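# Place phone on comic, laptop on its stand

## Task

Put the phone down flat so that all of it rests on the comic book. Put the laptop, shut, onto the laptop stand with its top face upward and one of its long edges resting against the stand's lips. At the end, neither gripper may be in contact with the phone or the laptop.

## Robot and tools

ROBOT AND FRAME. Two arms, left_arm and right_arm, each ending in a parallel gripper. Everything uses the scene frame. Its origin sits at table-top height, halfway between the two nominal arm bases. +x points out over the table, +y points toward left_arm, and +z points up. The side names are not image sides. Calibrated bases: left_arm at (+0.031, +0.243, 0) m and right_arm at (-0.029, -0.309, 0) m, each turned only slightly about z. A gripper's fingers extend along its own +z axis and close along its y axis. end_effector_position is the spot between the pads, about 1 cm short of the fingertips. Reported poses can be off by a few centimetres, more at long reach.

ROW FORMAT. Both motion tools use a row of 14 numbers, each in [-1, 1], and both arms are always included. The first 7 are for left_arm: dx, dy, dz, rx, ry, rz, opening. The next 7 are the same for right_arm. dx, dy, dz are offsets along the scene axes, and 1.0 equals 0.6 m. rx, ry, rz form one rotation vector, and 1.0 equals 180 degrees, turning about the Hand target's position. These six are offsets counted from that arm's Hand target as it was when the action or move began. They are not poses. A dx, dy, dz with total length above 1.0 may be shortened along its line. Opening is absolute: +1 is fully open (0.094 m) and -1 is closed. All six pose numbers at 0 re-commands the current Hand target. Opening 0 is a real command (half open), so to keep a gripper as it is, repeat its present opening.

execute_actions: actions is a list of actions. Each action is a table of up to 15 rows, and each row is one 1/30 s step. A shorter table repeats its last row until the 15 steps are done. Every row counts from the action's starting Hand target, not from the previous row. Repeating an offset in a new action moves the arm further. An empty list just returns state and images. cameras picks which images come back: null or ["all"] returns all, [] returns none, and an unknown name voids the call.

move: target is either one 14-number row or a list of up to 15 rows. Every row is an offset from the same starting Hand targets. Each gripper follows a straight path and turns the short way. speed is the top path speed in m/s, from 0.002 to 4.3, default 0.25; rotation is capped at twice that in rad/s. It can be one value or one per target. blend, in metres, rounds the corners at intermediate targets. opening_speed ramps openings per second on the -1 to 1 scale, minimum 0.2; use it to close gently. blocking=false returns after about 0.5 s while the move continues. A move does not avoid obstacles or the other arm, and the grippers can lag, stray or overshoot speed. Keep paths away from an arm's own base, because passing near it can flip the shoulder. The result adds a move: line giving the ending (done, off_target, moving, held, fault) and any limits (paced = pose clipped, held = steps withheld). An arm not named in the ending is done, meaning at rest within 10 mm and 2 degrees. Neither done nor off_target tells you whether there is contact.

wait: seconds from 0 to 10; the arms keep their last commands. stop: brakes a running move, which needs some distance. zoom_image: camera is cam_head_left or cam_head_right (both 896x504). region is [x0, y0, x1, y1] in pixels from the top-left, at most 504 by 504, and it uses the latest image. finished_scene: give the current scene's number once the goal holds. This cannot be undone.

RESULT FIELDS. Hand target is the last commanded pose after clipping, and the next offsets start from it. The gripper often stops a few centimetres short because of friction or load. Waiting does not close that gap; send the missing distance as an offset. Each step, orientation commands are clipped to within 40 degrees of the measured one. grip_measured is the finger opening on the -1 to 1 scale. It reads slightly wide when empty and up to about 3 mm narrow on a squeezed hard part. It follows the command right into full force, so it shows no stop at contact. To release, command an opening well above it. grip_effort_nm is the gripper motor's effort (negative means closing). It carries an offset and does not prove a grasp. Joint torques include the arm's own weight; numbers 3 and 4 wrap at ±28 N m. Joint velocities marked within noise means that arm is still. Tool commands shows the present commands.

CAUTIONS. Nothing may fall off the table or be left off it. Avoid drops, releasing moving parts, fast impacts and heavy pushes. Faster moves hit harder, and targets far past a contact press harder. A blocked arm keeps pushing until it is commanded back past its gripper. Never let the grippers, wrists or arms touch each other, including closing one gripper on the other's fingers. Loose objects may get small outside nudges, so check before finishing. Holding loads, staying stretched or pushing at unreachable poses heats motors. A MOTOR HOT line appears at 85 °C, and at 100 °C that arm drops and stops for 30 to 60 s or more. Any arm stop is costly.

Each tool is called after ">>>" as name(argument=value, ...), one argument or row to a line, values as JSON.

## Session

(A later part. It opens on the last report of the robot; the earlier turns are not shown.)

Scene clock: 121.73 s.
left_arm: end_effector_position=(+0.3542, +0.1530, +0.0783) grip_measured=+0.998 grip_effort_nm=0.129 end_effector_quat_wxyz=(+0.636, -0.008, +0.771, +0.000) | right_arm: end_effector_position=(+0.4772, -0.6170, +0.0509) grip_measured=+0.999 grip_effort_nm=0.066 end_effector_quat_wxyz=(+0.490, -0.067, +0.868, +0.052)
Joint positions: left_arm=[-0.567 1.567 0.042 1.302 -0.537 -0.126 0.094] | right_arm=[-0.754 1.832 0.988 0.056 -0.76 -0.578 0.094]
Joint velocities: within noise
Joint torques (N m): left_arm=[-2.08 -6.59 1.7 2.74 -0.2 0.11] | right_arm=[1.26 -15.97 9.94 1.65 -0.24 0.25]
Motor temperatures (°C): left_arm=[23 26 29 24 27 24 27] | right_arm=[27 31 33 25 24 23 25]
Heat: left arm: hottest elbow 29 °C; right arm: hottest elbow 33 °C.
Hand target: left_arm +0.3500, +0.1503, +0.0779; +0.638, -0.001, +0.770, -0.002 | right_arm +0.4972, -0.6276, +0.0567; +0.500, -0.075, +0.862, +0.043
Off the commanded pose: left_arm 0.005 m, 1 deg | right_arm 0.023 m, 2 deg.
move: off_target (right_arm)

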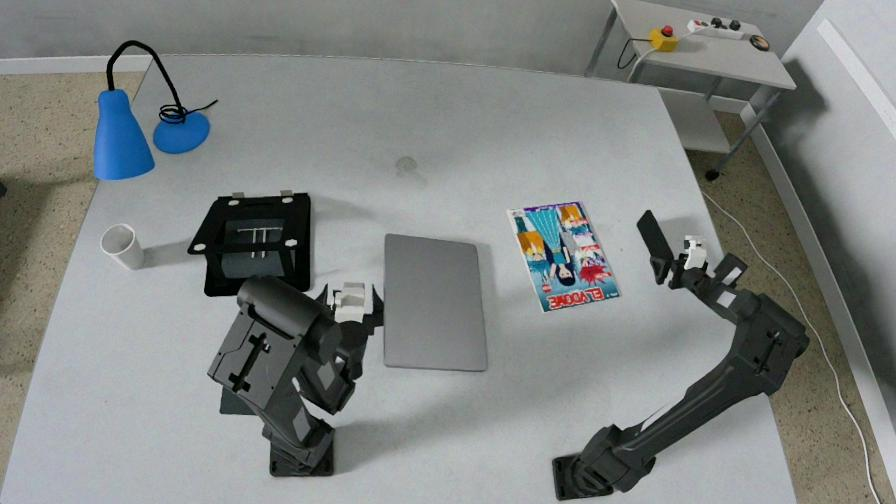

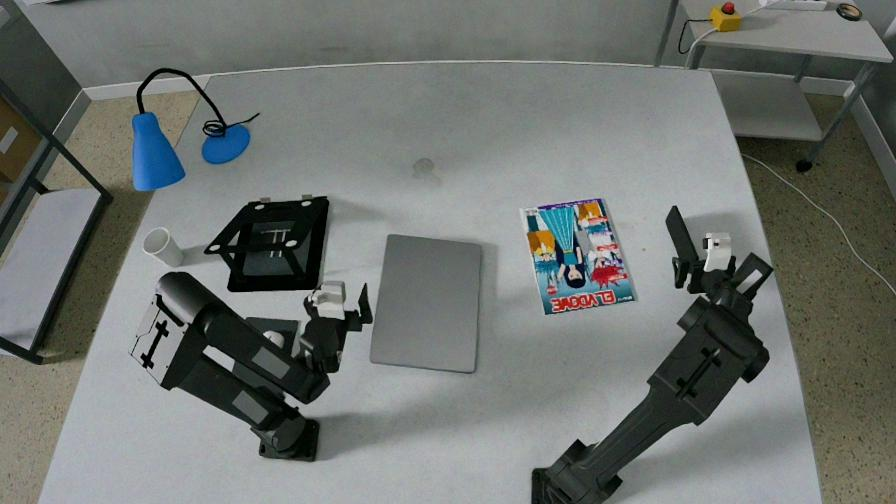

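>>> move(
  target=[0,0,0,0,0,0,1,0.042,0.025,-0.005,0,0,0,1],
  speed=0.12,
  cameras=["cam_head_right"],
)

>>> move(
  target=[0,0,0,0,0,0,1,0,0,0,0,0,0,-0.95],
  opening_speed=0.7,
)

>>> zoom_image(
  camera="cam_head_left",
  region=[580, 190, 740, 330],
)

>>> zoom_image(
  camera="cam_head_right",
  region=[600, 190, 760, 330],
)

Scene clock: 127.10 s.
left_arm: end_effector_position=(+0.3542, +0.1530, +0.0783) grip_measured=+0.998 grip_effort_nm=0.129 end_effector_quat_wxyz=(+0.636, -0.008, +0.771, +0.000) | right_arm: end_effector_position=(+0.5025, -0.6019, +0.0478) grip_measured=+0.999 grip_effort_nm=0.071 end_effector_quat_wxyz=(+0.489, -0.069, +0.868, +0.052)
Joint positions: left_arm=[-0.567 1.567 0.042 1.302 -0.537 -0.126 0.094] | right_arm=[-0.698 1.856 1.009 0.09 -0.719 -0.529 0.094]
Joint velocities: within noise
Joint torques (N m): left_arm=[-2.55 -5.83 1.47 2.59 -0.18 0.1] | right_arm=[1.08 -16.56 10.11 1.73 -0.23 0.23]
Motor temperatures (°C): left_arm=[23 25 29 24 27 24 27] | right_arm=[27 32 33 25 24 23 25]
Heat: left arm: hottest elbow 29 °C; right arm: hottest elbow 33 °C.
Hand target: left_arm +0.3500, +0.1503, +0.0779; +0.638, -0.001, +0.770, -0.002 | right_arm +0.5224, -0.6126, +0.0537; +0.500, -0.075, +0.862, +0.043
Off the commanded pose: left_arm 0.005 m, 1 deg | right_arm 0.023 m, 2 deg.
move: off_target (right_arm)
Images, in order (width x height): cam_head_right 896x504.

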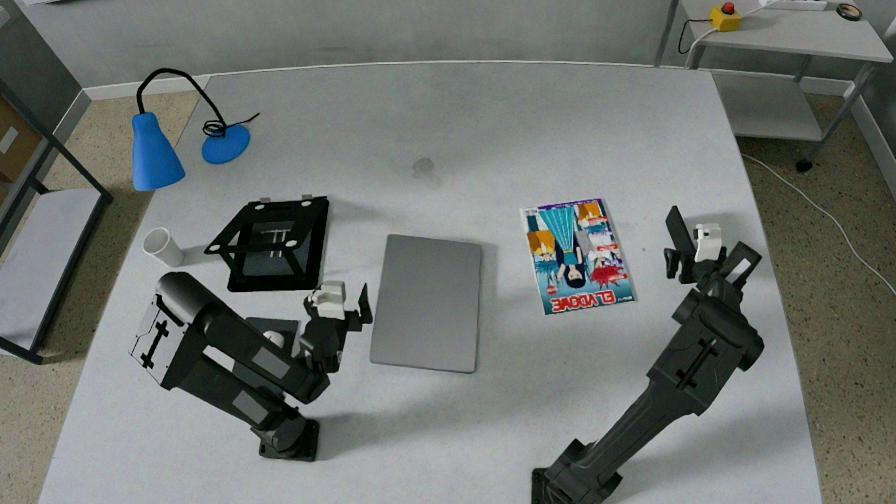

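Scene clock: 130.10 s.
left_arm: end_effector_position=(+0.3542, +0.1530, +0.0783) grip_measured=+0.998 grip_effort_nm=0.129 end_effector_quat_wxyz=(+0.636, -0.008, +0.771, +0.000) | right_arm: end_effector_position=(+0.5025, -0.6023, +0.0478) grip_measured=-0.841 grip_effort_nm=-1.013 end_effector_quat_wxyz=(+0.489, -0.068, +0.868, +0.051)
Joint positions: left_arm=[-0.567 1.567 0.042 1.302 -0.537 -0.126 0.094] | right_arm=[-0.698 1.856 1.009 0.091 -0.717 -0.528 0.007]
Joint velocities: within noise
Joint torques (N m): left_arm=[-3.02 -5.95 1.47 2.63 -0.19 0.11] | right_arm=[1.03 -16.62 10.17 1.7 -0.28 0.21]
Motor temperatures (°C): left_arm=[23 25 29 24 27 24 27] | right_arm=[27 32 33 25 24 23 25]
Heat: left arm: hottest elbow 29 °C; right arm: hottest elbow 33 °C.
Hand target: left_arm +0.3500, +0.1503, +0.0779; +0.638, -0.001, +0.770, -0.002 | right_arm +0.5224, -0.6126, +0.0538; +0.500, -0.075, +0.862, +0.043
Off the commanded pose: left_arm 0.005 m, 1 deg | right_arm 0.023 m, 2 deg.
move: off_target (right_arm)

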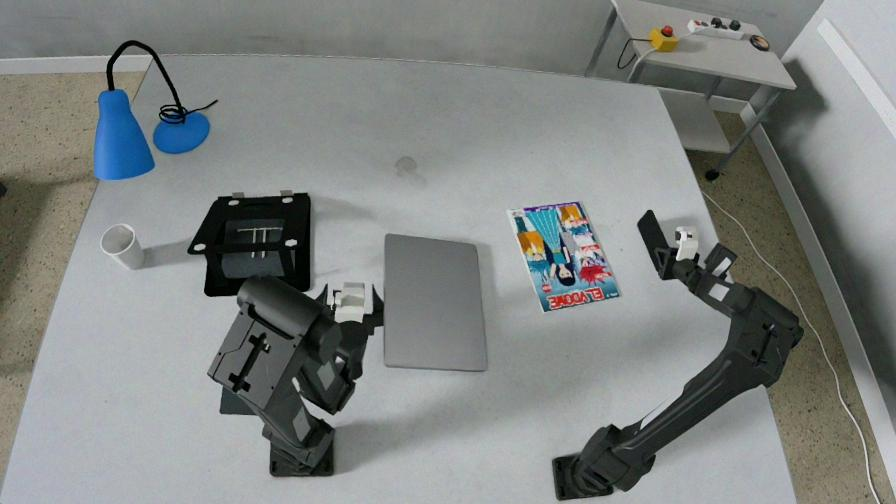

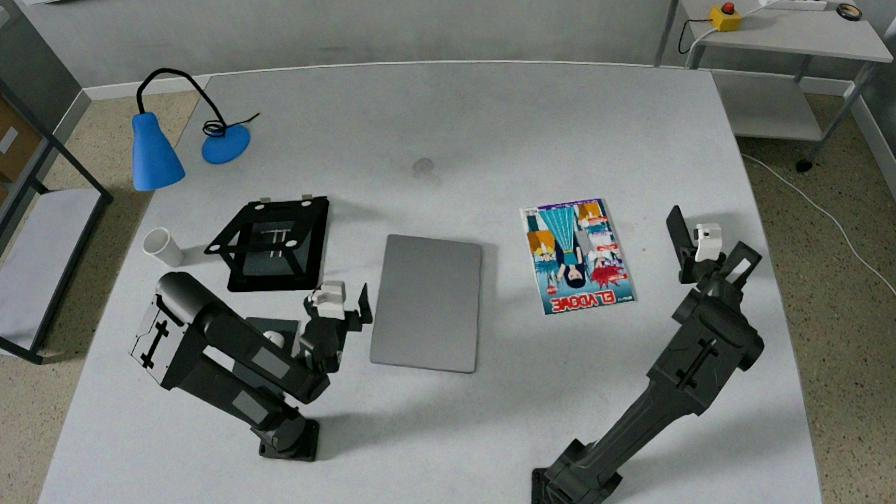

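Scaled by 3.150.

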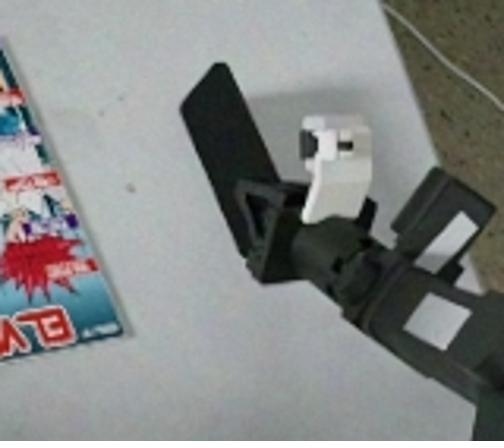

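Scaled by 3.150.

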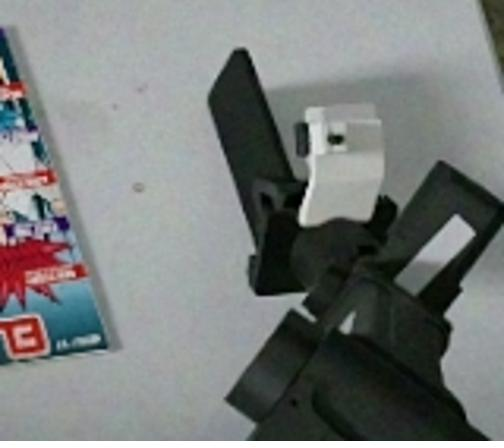

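>>> move(
  target=[
    [0,0,0,0,0,0,1,0,0,0.2,0,0,0,-0.95],
    [0,0,0,0,0,0,1,-0.083,0.433,0.18,0.4436,0.1233,-0.068,-0.95],
  ],
  speed=0.3,
  blend=[0.03,0],
)

>>> zoom_image(
  camera="cam_head_left",
  region=[480, 170, 680, 330],
)

>>> zoom_image(
  camera="cam_head_right",
  region=[480, 170, 680, 330],
)

Scene clock: 153.77 s.
left_arm: end_effector_position=(+0.3542, +0.1530, +0.0783) grip_measured=+0.998 grip_effort_nm=0.129 end_effector_quat_wxyz=(+0.636, -0.008, +0.771, +0.000) | right_arm: end_effector_position=(+0.4725, -0.3582, +0.1467) grip_measured=-0.842 grip_effort_nm=-1.038 end_effector_quat_wxyz=(+0.257, +0.371, +0.710, +0.541)
Joint positions: left_arm=[-0.567 1.567 0.042 1.302 -0.537 -0.126 0.094] | right_arm=[-0.389 1.524 0.705 0.297 -0.965 1.168 0.007]
Joint velocities: within noise
Joint torques (N m): left_arm=[-2.67 -5.83 1.54 2.41 -0.19 0.09] | right_arm=[1.26 -15.74 6.39 2.25 -0.29 0.12]
Motor temperatures (°C): left_arm=[23 25 28 24 27 24 27] | right_arm=[27 33 35 25 24 23 26]
Heat: left arm: hottest elbow 28 °C; right arm: hottest elbow 35 °C.
Hand target: left_arm +0.3500, +0.1503, +0.0779; +0.638, -0.001, +0.770, -0.002 | right_arm +0.4727, -0.3530, +0.1617; +0.272, +0.355, +0.710, +0.545
Off the commanded pose: left_arm 0.005 m, 1 deg | right_arm 0.016 m, 3 deg.
move: off_target (right_arm)

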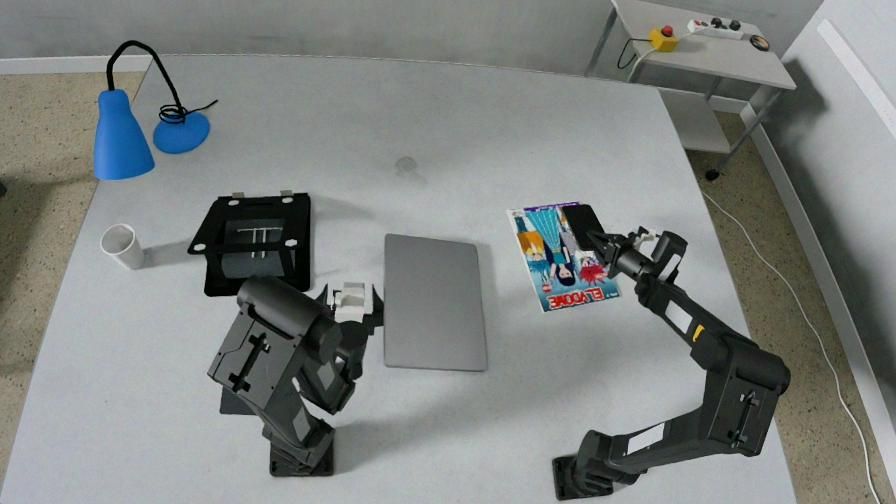

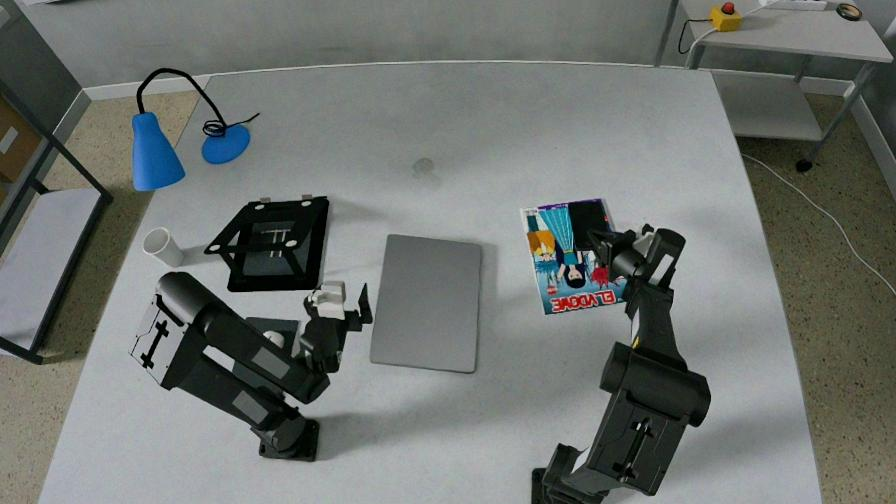

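Scaled by 2.520.

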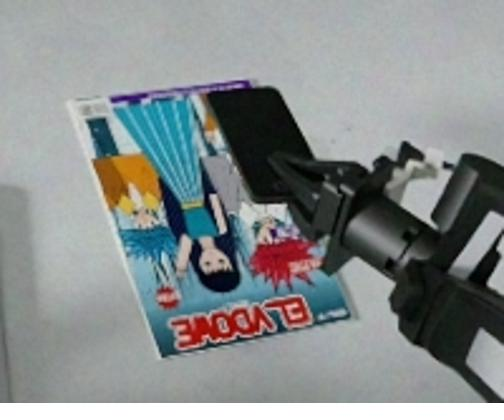

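Scaled by 2.520.

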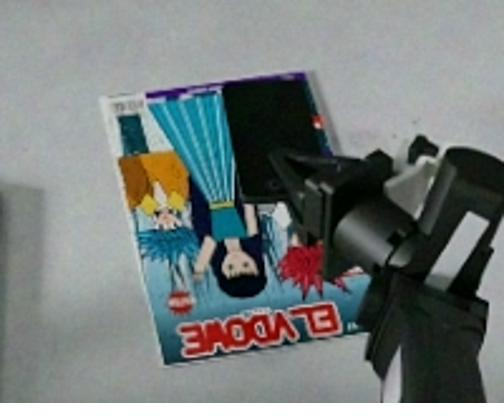

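>>> move(
  target=[0,0,0,0,0,0,1,0,0.008,-0.183,0,0,0,-0.95],
  speed=0.15,
)

>>> zoom_image(
  camera="cam_head_left",
  region=[480, 170, 680, 330],
)

>>> zoom_image(
  camera="cam_head_right",
  region=[480, 170, 680, 330],
)

Scene clock: 159.67 s.
left_arm: end_effector_position=(+0.3542, +0.1530, +0.0783) grip_measured=+0.998 grip_effort_nm=0.129 end_effector_quat_wxyz=(+0.636, -0.008, +0.771, +0.000) | right_arm: end_effector_position=(+0.4717, -0.3546, +0.0526) grip_measured=-0.842 grip_effort_nm=-1.038 end_effector_quat_wxyz=(+0.271, +0.362, +0.709, +0.541)
Joint positions: left_arm=[-0.567 1.567 0.042 1.302 -0.537 -0.126 0.094] | right_arm=[-0.381 1.802 0.642 0.679 -0.955 1.177 0.007]
Joint velocities: within noise
Joint torques (N m): left_arm=[-2.49 -6.3 1.55 2.91 -0.2 0.08] | right_arm=[1.38 -14.39 4.16 2.39 -0.26 0.14]
Motor temperatures (°C): left_arm=[23 25 28 24 27 24 27] | right_arm=[27 33 35 25 24 23 27]
Heat: left arm: hottest elbow 28 °C; right arm: hottest elbow 35 °C.
Hand target: left_arm +0.3500, +0.1503, +0.0779; +0.638, -0.001, +0.770, -0.002 | right_arm +0.4726, -0.3482, +0.0519; +0.272, +0.355, +0.710, +0.545
Off the commanded pose: left_arm 0.005 m, 1 deg | right_arm 0.007 m, 1 deg.
move: done

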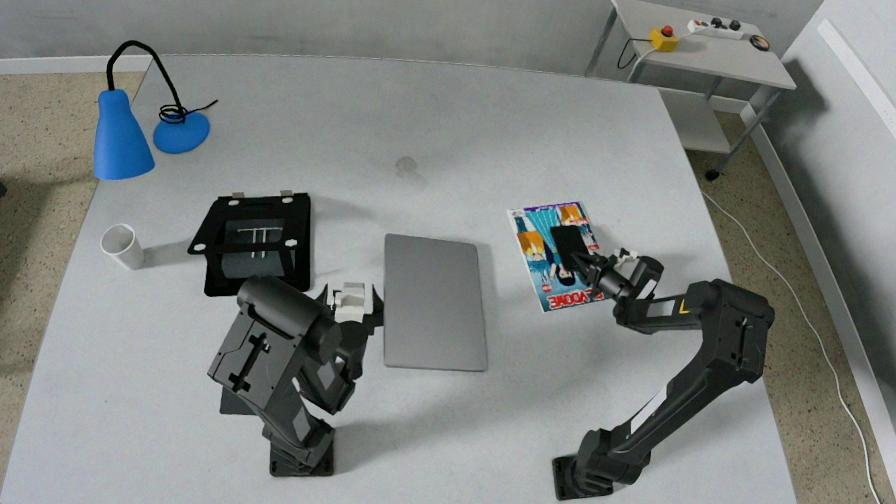

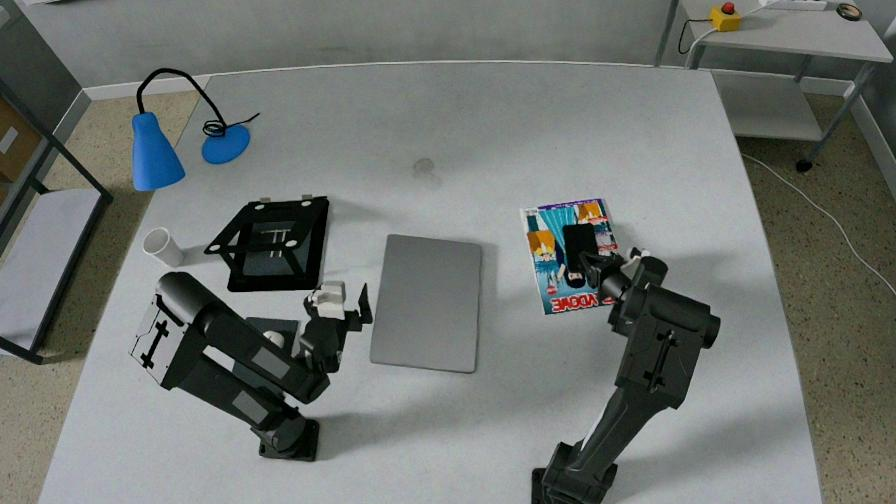

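Scaled by 2.520.

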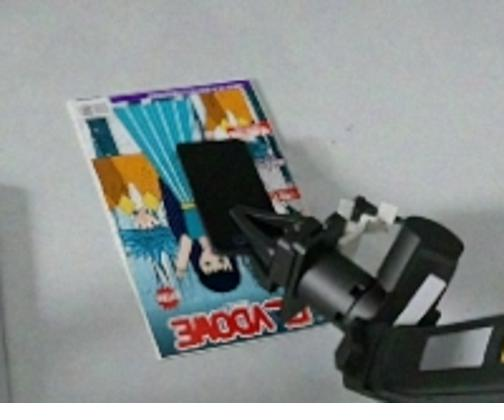

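Scaled by 2.520.

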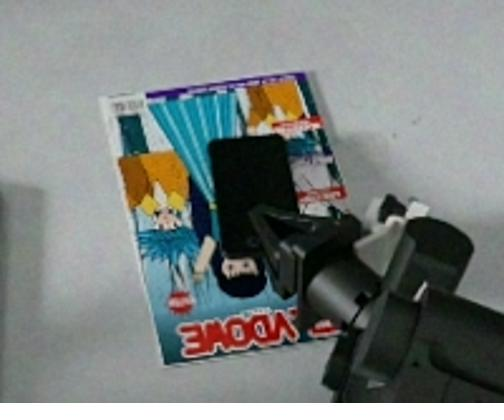

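>>> move(
  target=[0,0,0,0,0,0,1,0,0,-0.02,0,0,0,-0.95],
  speed=0.06,
  cameras=[],
)

>>> move(
  target=[0,0,0,0,0,0,1,0,0,-0.015,0,0,0,-0.95],
  speed=0.06,
)

>>> zoom_image(
  camera="cam_head_right",
  region=[500, 190, 660, 320],
)

Scene clock: 164.00 s.
left_arm: end_effector_position=(+0.3542, +0.1530, +0.0783) grip_measured=+0.998 grip_effort_nm=0.129 end_effector_quat_wxyz=(+0.636, -0.008, +0.771, +0.000) | right_arm: end_effector_position=(+0.4725, -0.3547, +0.0450) grip_measured=-0.842 grip_effort_nm=-1.033 end_effector_quat_wxyz=(+0.275, +0.359, +0.708, +0.542)
Joint positions: left_arm=[-0.567 1.567 0.042 1.302 -0.537 -0.126 0.094] | right_arm=[-0.381 1.832 0.642 0.721 -0.955 1.178 0.007]
Joint velocities: within noise
Joint torques (N m): left_arm=[-2.78 -6.07 1.62 2.71 -0.23 0.1] | right_arm=[1.44 -13.8 4 2.14 -0.24 0.12]
Motor temperatures (°C): left_arm=[23 25 28 24 27 24 27] | right_arm=[27 33 34 25 24 23 27]
Heat: left arm: hottest elbow 28 °C; right arm: hottest elbow 34 °C.
Hand target: left_arm +0.3500, +0.1503, +0.0779; +0.638, -0.001, +0.770, -0.002 | right_arm +0.4726, -0.3481, +0.0398; +0.272, +0.355, +0.710, +0.545
Off the commanded pose: left_arm 0.005 m, 1 deg | right_arm 0.008 m, 1 deg.
move: done
No camera images: "cameras" was empty.

Scene clock: 164.90 s.
left_arm: end_effector_position=(+0.3542, +0.1530, +0.0783) grip_measured=+0.998 grip_effort_nm=0.129 end_effector_quat_wxyz=(+0.636, -0.008, +0.771, +0.000) | right_arm: end_effector_position=(+0.4735, -0.3548, +0.0420) grip_measured=-0.842 grip_effort_nm=-1.033 end_effector_quat_wxyz=(+0.282, +0.353, +0.708, +0.543)
Joint positions: left_arm=[-0.567 1.567 0.042 1.302 -0.537 -0.126 0.094] | right_arm=[-0.381 1.852 0.642 0.759 -0.957 1.178 0.007]
Joint velocities: within noise
Joint torques (N m): left_arm=[-2.49 -6.01 1.61 2.62 -0.16 0.07] | right_arm=[1.38 -12.86 3.96 1.76 -0.16 0.12]
Motor temperatures (°C): left_arm=[23 25 28 24 27 24 27] | right_arm=[27 33 34 25 24 23 27]
Heat: left arm: hottest elbow 28 °C; right arm: hottest elbow 34 °C.
Hand target: left_arm +0.3500, +0.1503, +0.0779; +0.638, -0.001, +0.770, -0.002 | right_arm +0.4727, -0.3481, +0.0310; +0.272, +0.354, +0.710, +0.545
Off the commanded pose: left_arm 0.005 m, 1 deg | right_arm 0.013 m, 1 deg.
move: off_target (right_arm)

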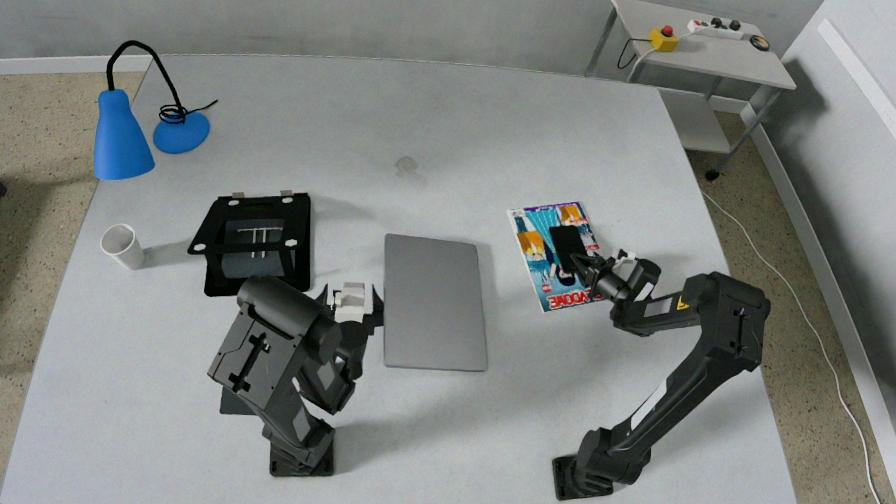

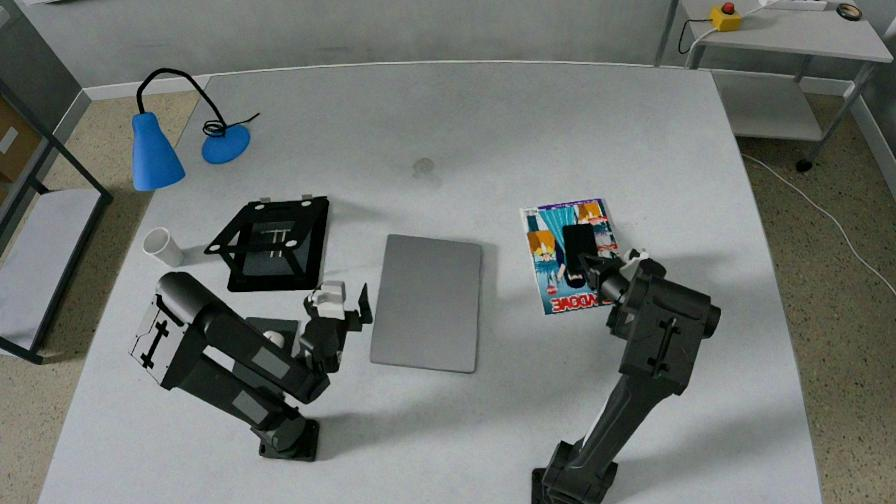

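Scaled by 3.150.

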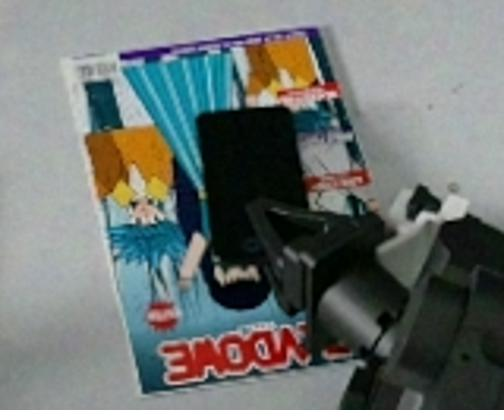

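>>> move(
  target=[0,0,0,0,0,0,1,0,0,0.005,0.02,-0.027,0,-0.95],
  speed=0.06,
  cameras=[],
)

>>> move(
  target=[0,0,0,0,0,0,1,0,0,0,0,0,0,-0.55],
  opening_speed=0.4,
)

>>> zoom_image(
  camera="cam_head_right",
  region=[500, 190, 660, 320],
)

Scene clock: 170.47 s.
left_arm: end_effector_position=(+0.3542, +0.1530, +0.0783) grip_measured=+0.998 grip_effort_nm=0.129 end_effector_quat_wxyz=(+0.636, -0.008, +0.771, +0.000) | right_arm: end_effector_position=(+0.4784, -0.3529, +0.0468) grip_measured=-0.842 grip_effort_nm=-1.038 end_effector_quat_wxyz=(+0.303, +0.332, +0.680, +0.579)
Joint positions: left_arm=[-0.567 1.567 0.042 1.302 -0.537 -0.126 0.094] | right_arm=[-0.381 1.937 0.642 1.024 -0.994 1.314 0.007]
Joint velocities: within noise
Joint torques (N m): left_arm=[-2.55 -5.83 1.43 2.69 -0.21 0.13] | right_arm=[0.91 -13.68 2.56 1.92 -0.2 0.17]
Motor temperatures (°C): left_arm=[23 25 28 24 27 24 27] | right_arm=[27 33 34 25 24 23 27]
Heat: left arm: hottest elbow 28 °C; right arm: hottest elbow 34 °C.
Hand target: left_arm +0.3500, +0.1503, +0.0779; +0.638, -0.001, +0.770, -0.002 | right_arm +0.4726, -0.3481, +0.0339; +0.290, +0.339, +0.680, +0.582
Off the commanded pose: left_arm 0.005 m, 1 deg | right_arm 0.015 m, 2 deg.
move: off_target (right_arm)
No camera images: "cameras" was empty.

Scene clock: 171.80 s.
left_arm: end_effector_position=(+0.3542, +0.1530, +0.0783) grip_measured=+0.998 grip_effort_nm=0.129 end_effector_quat_wxyz=(+0.636, -0.008, +0.771, +0.000) | right_arm: end_effector_position=(+0.4784, -0.3529, +0.0470) grip_measured=-0.552 grip_effort_nm=0.051 end_effector_quat_wxyz=(+0.303, +0.332, +0.680, +0.579)
Joint positions: left_arm=[-0.567 1.567 0.042 1.302 -0.537 -0.126 0.094] | right_arm=[-0.381 1.938 0.642 1.026 -0.994 1.315 0.021]
Joint velocities: within noise
Joint torques (N m): left_arm=[-2.96 -6.18 1.5 2.5 -0.18 0.11] | right_arm=[0.85 -13.57 2.58 1.95 -0.2 0.17]
Motor temperatures (°C): left_arm=[23 25 28 24 27 24 27] | right_arm=[27 33 34 25 24 23 27]
Heat: left arm: hottest elbow 28 °C; right arm: hottest elbow 34 °C.
Hand target: left_arm +0.3500, +0.1503, +0.0779; +0.638, -0.001, +0.770, -0.002 | right_arm +0.4726, -0.3481, +0.0340; +0.291, +0.339, +0.680, +0.582
Off the commanded pose: left_arm 0.005 m, 1 deg | right_arm 0.015 m, 2 deg.
move: off_target (right_arm)

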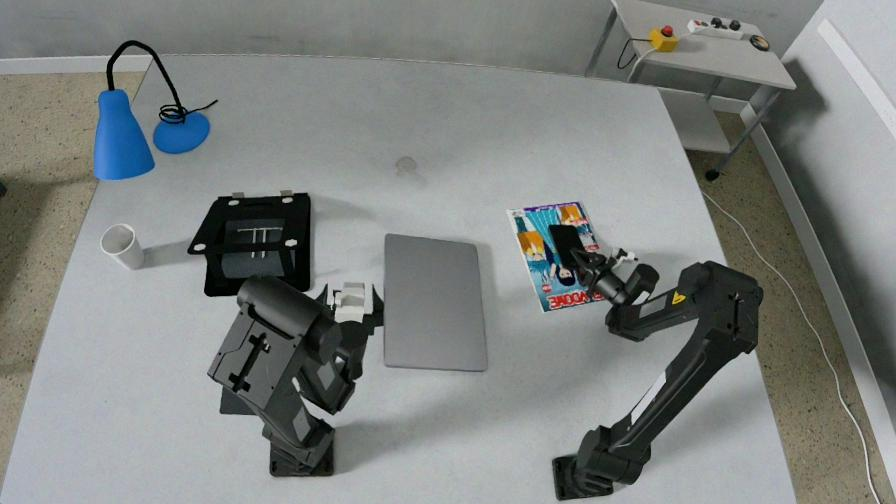

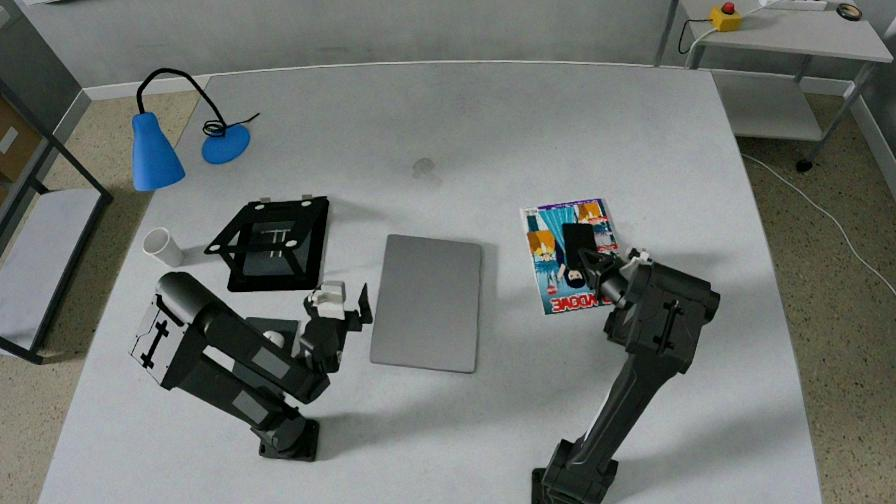

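Scaled by 3.150.

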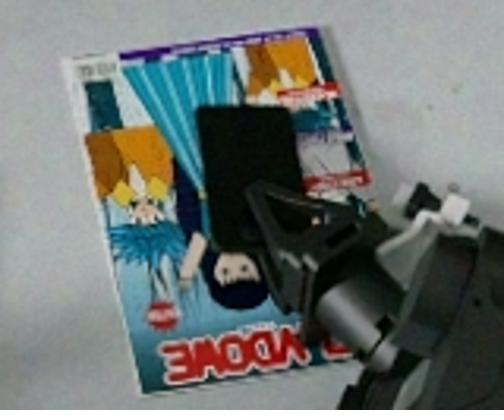

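>>> move(
  target=[
    [0,0,0,0,0,0,1,-0.14,-0.105,0.012,0,0,0,-0.55],
    [0,0,0,0,0,0,1,-0.16,-0.12,0.2,0,0,0,-0.55],
  ],
  speed=0.12,
)

>>> zoom_image(
  camera="cam_head_right",
  region=[500, 190, 660, 320],
)

>>> zoom_image(
  camera="cam_head_left",
  region=[490, 190, 650, 320],
)

Scene clock: 178.30 s.
left_arm: end_effector_position=(+0.3542, +0.1530, +0.0783) grip_measured=+0.998 grip_effort_nm=0.125 end_effector_quat_wxyz=(+0.636, -0.008, +0.771, +0.000) | right_arm: end_effector_position=(+0.3669, -0.4066, +0.1316) grip_measured=-0.551 grip_effort_nm=0.032 end_effector_quat_wxyz=(+0.263, +0.359, +0.676, +0.587)
Joint positions: left_arm=[-0.567 1.567 0.042 1.302 -0.537 -0.126 0.094] | right_arm=[-0.665 1.456 0.51 0.33 -1.267 1.043 0.021]
Joint velocities: within noise
Joint torques (N m): left_arm=[-1.96 -6.12 1.59 2.65 -0.17 0.07] | right_arm=[-0.38 -12.86 8.62 0.92 -0.54 0.02]
Motor temperatures (°C): left_arm=[23 25 28 24 27 24 27] | right_arm=[27 33 33 25 24 23 26]
Heat: left arm: hottest elbow 28 °C; right arm: hottest shoulder 33 °C.
Hand target: left_arm +0.3500, +0.1503, +0.0779; +0.638, -0.001, +0.770, -0.002 | right_arm +0.3767, -0.4201, +0.1539; +0.290, +0.339, +0.680, +0.582
Off the commanded pose: left_arm 0.005 m, 1 deg | right_arm 0.028 m, 4 deg.
move: off_target (right_arm)

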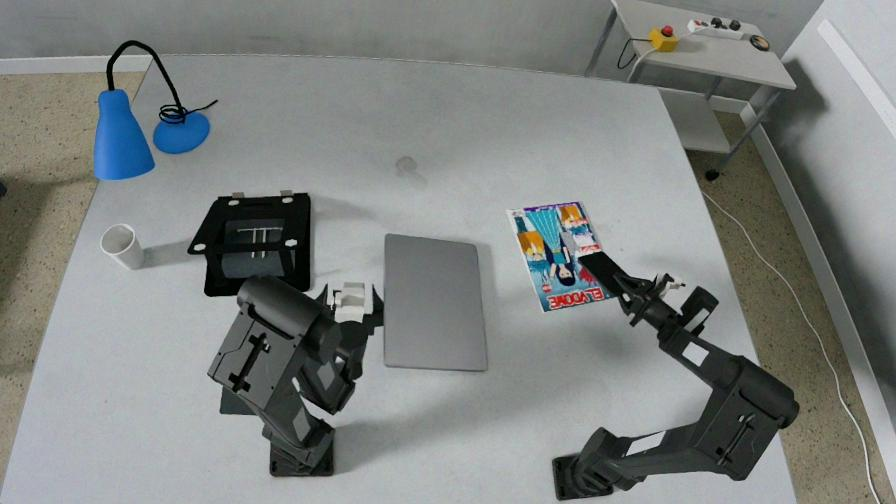

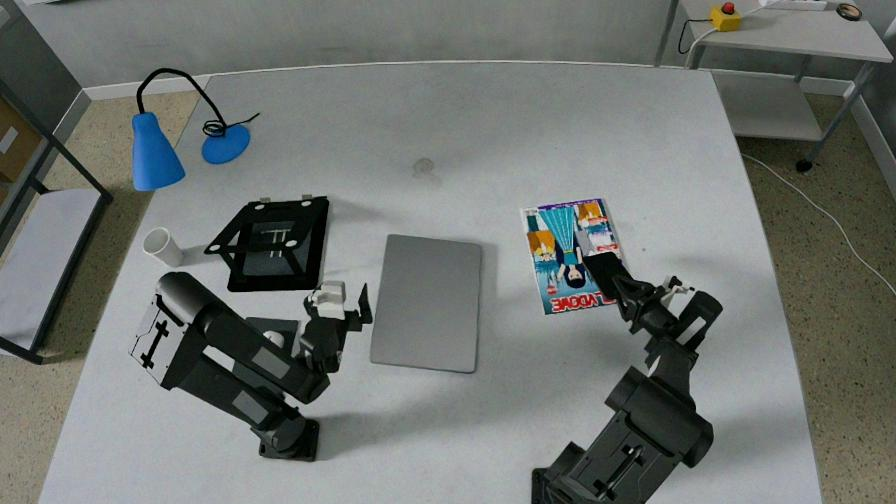

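Scaled by 3.150.

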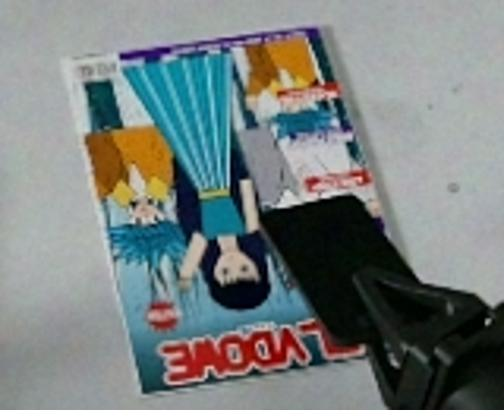

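Scaled by 3.150.

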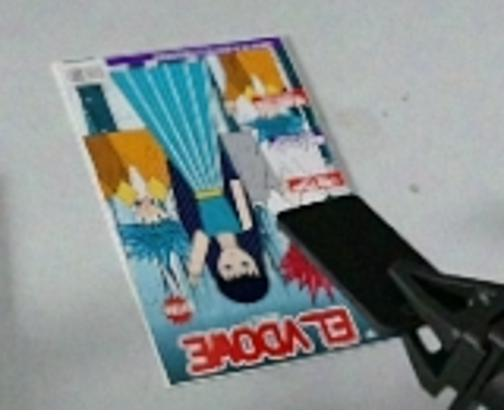

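>>> move(
  target=[0,0,0,0,0,0,1,0,0,0,0,0,0,-0.95],
  opening_speed=0.7,
)

>>> zoom_image(
  camera="cam_head_right",
  region=[560, 220, 720, 350],
)

>>> zoom_image(
  camera="cam_head_left",
  region=[560, 220, 720, 350],
)

Scene clock: 185.93 s.
left_arm: end_effector_position=(+0.3542, +0.1530, +0.0783) grip_measured=+0.998 grip_effort_nm=0.125 end_effector_quat_wxyz=(+0.636, -0.008, +0.771, +0.000) | right_arm: end_effector_position=(+0.3667, -0.4068, +0.1317) grip_measured=-0.841 grip_effort_nm=-1.018 end_effector_quat_wxyz=(+0.264, +0.359, +0.676, +0.587)
Joint positions: left_arm=[-0.567 1.567 0.042 1.302 -0.537 -0.126 0.094] | right_arm=[-0.666 1.456 0.51 0.329 -1.268 1.041 0.007]
Joint velocities: within noise
Joint torques (N m): left_arm=[-2.32 -5.83 1.43 2.69 -0.18 0.09] | right_arm=[-0.26 -13.27 8.62 0.92 -0.53 -0.01]
Motor temperatures (°C): left_arm=[23 25 28 24 27 24 27] | right_arm=[27 33 33 25 24 23 26]
Heat: left arm: hottest elbow 28 °C; right arm: hottest shoulder 33 °C.
Hand target: left_arm +0.3500, +0.1503, +0.0779; +0.638, -0.001, +0.770, -0.002 | right_arm +0.3767, -0.4202, +0.1540; +0.291, +0.339, +0.680, +0.581
Off the commanded pose: left_arm 0.005 m, 1 deg | right_arm 0.028 m, 4 deg.
move: off_target (right_arm)

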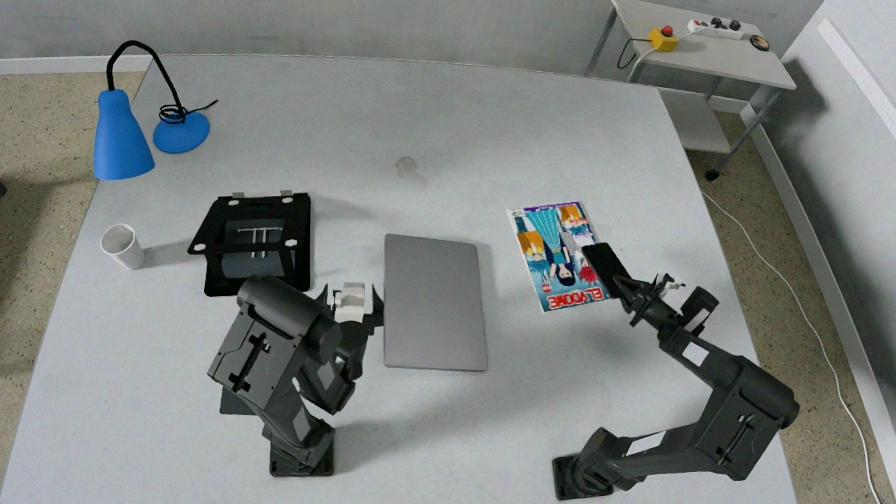

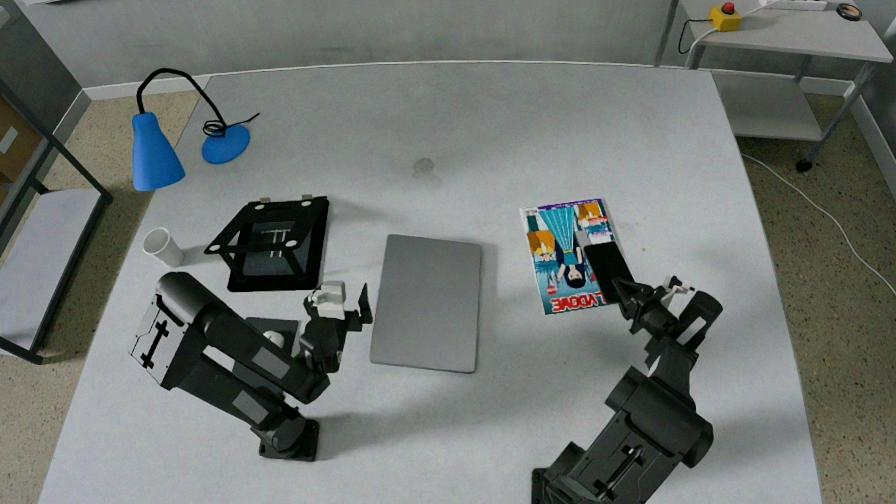

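Scaled by 3.150.

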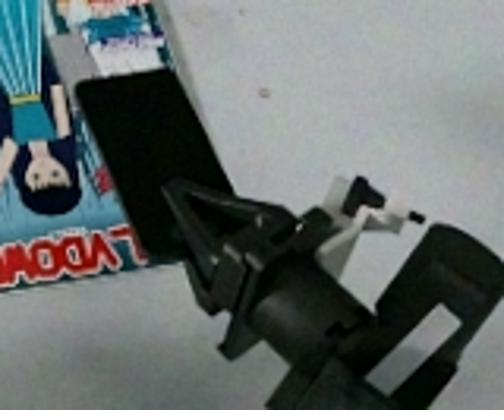

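Scaled by 3.150.

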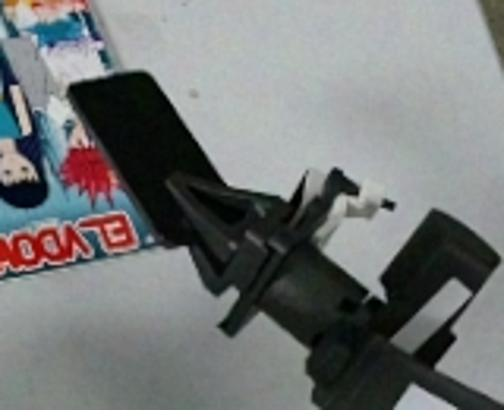

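>>> move(
  target=[0,0,0,0,0,0,1,0.177,0.137,-0.1,0,0,-0.07,-0.95],
  speed=0.2,
)

>>> zoom_image(
  camera="cam_head_left",
  region=[480, 190, 640, 320],
)

>>> zoom_image(
  camera="cam_head_right",
  region=[500, 190, 660, 320],
)

Scene clock: 191.20 s.
left_arm: end_effector_position=(+0.3542, +0.1530, +0.0783) grip_measured=+0.998 grip_effort_nm=0.129 end_effector_quat_wxyz=(+0.636, -0.008, +0.771, +0.000) | right_arm: end_effector_position=(+0.4644, -0.3371, +0.0792) grip_measured=-0.842 grip_effort_nm=-1.038 end_effector_quat_wxyz=(+0.334, +0.431, +0.644, +0.537)
Joint positions: left_arm=[-0.567 1.567 0.042 1.302 -0.537 -0.126 0.094] | right_arm=[-0.286 1.735 0.51 0.962 -0.688 1.435 0.007]
Joint velocities: within noise
Joint torques (N m): left_arm=[-2.61 -6.01 1.57 2.56 -0.21 0.04] | right_arm=[1.08 -12.57 7.04 2.58 -0.06 0.1]
Motor temperatures (°C): left_arm=[23 25 28 24 27 24 27] | right_arm=[27 33 34 25 24 23 26]
Heat: left arm: hottest elbow 28 °C; right arm: hottest elbow 34 °C.
Hand target: left_arm +0.3500, +0.1503, +0.0779; +0.638, -0.001, +0.770, -0.002 | right_arm +0.4829, -0.3379, +0.0941; +0.353, +0.412, +0.639, +0.546
Off the commanded pose: left_arm 0.005 m, 1 deg | right_arm 0.024 m, 3 deg.
move: off_target (right_arm)

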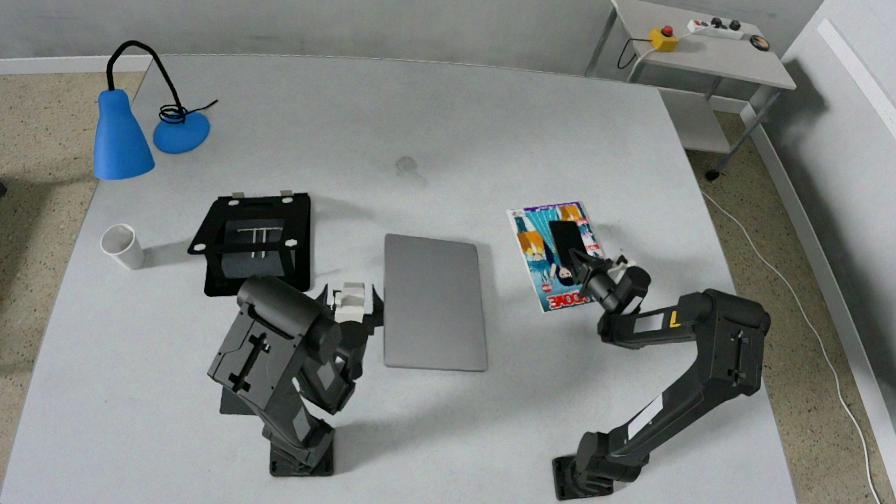

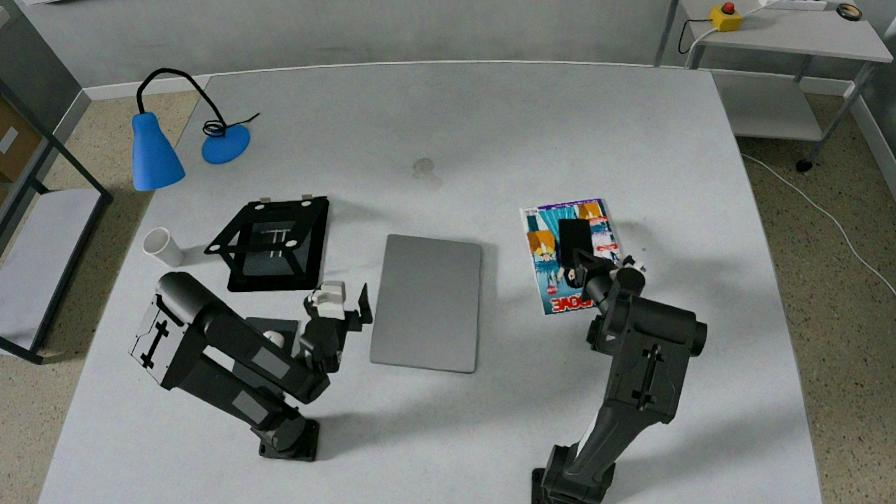

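Scaled by 3.150.

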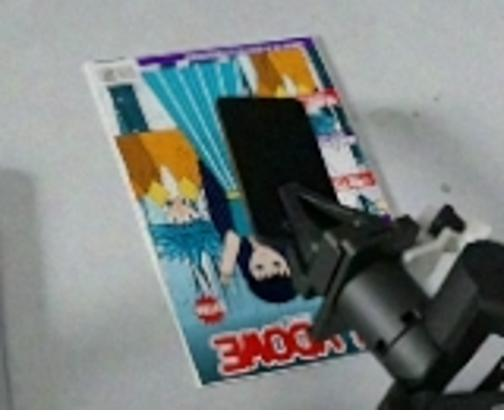

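Scaled by 3.150.

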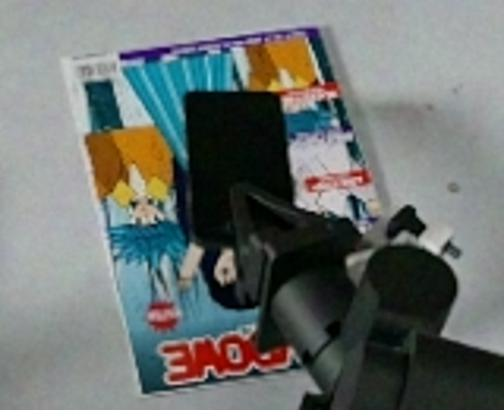

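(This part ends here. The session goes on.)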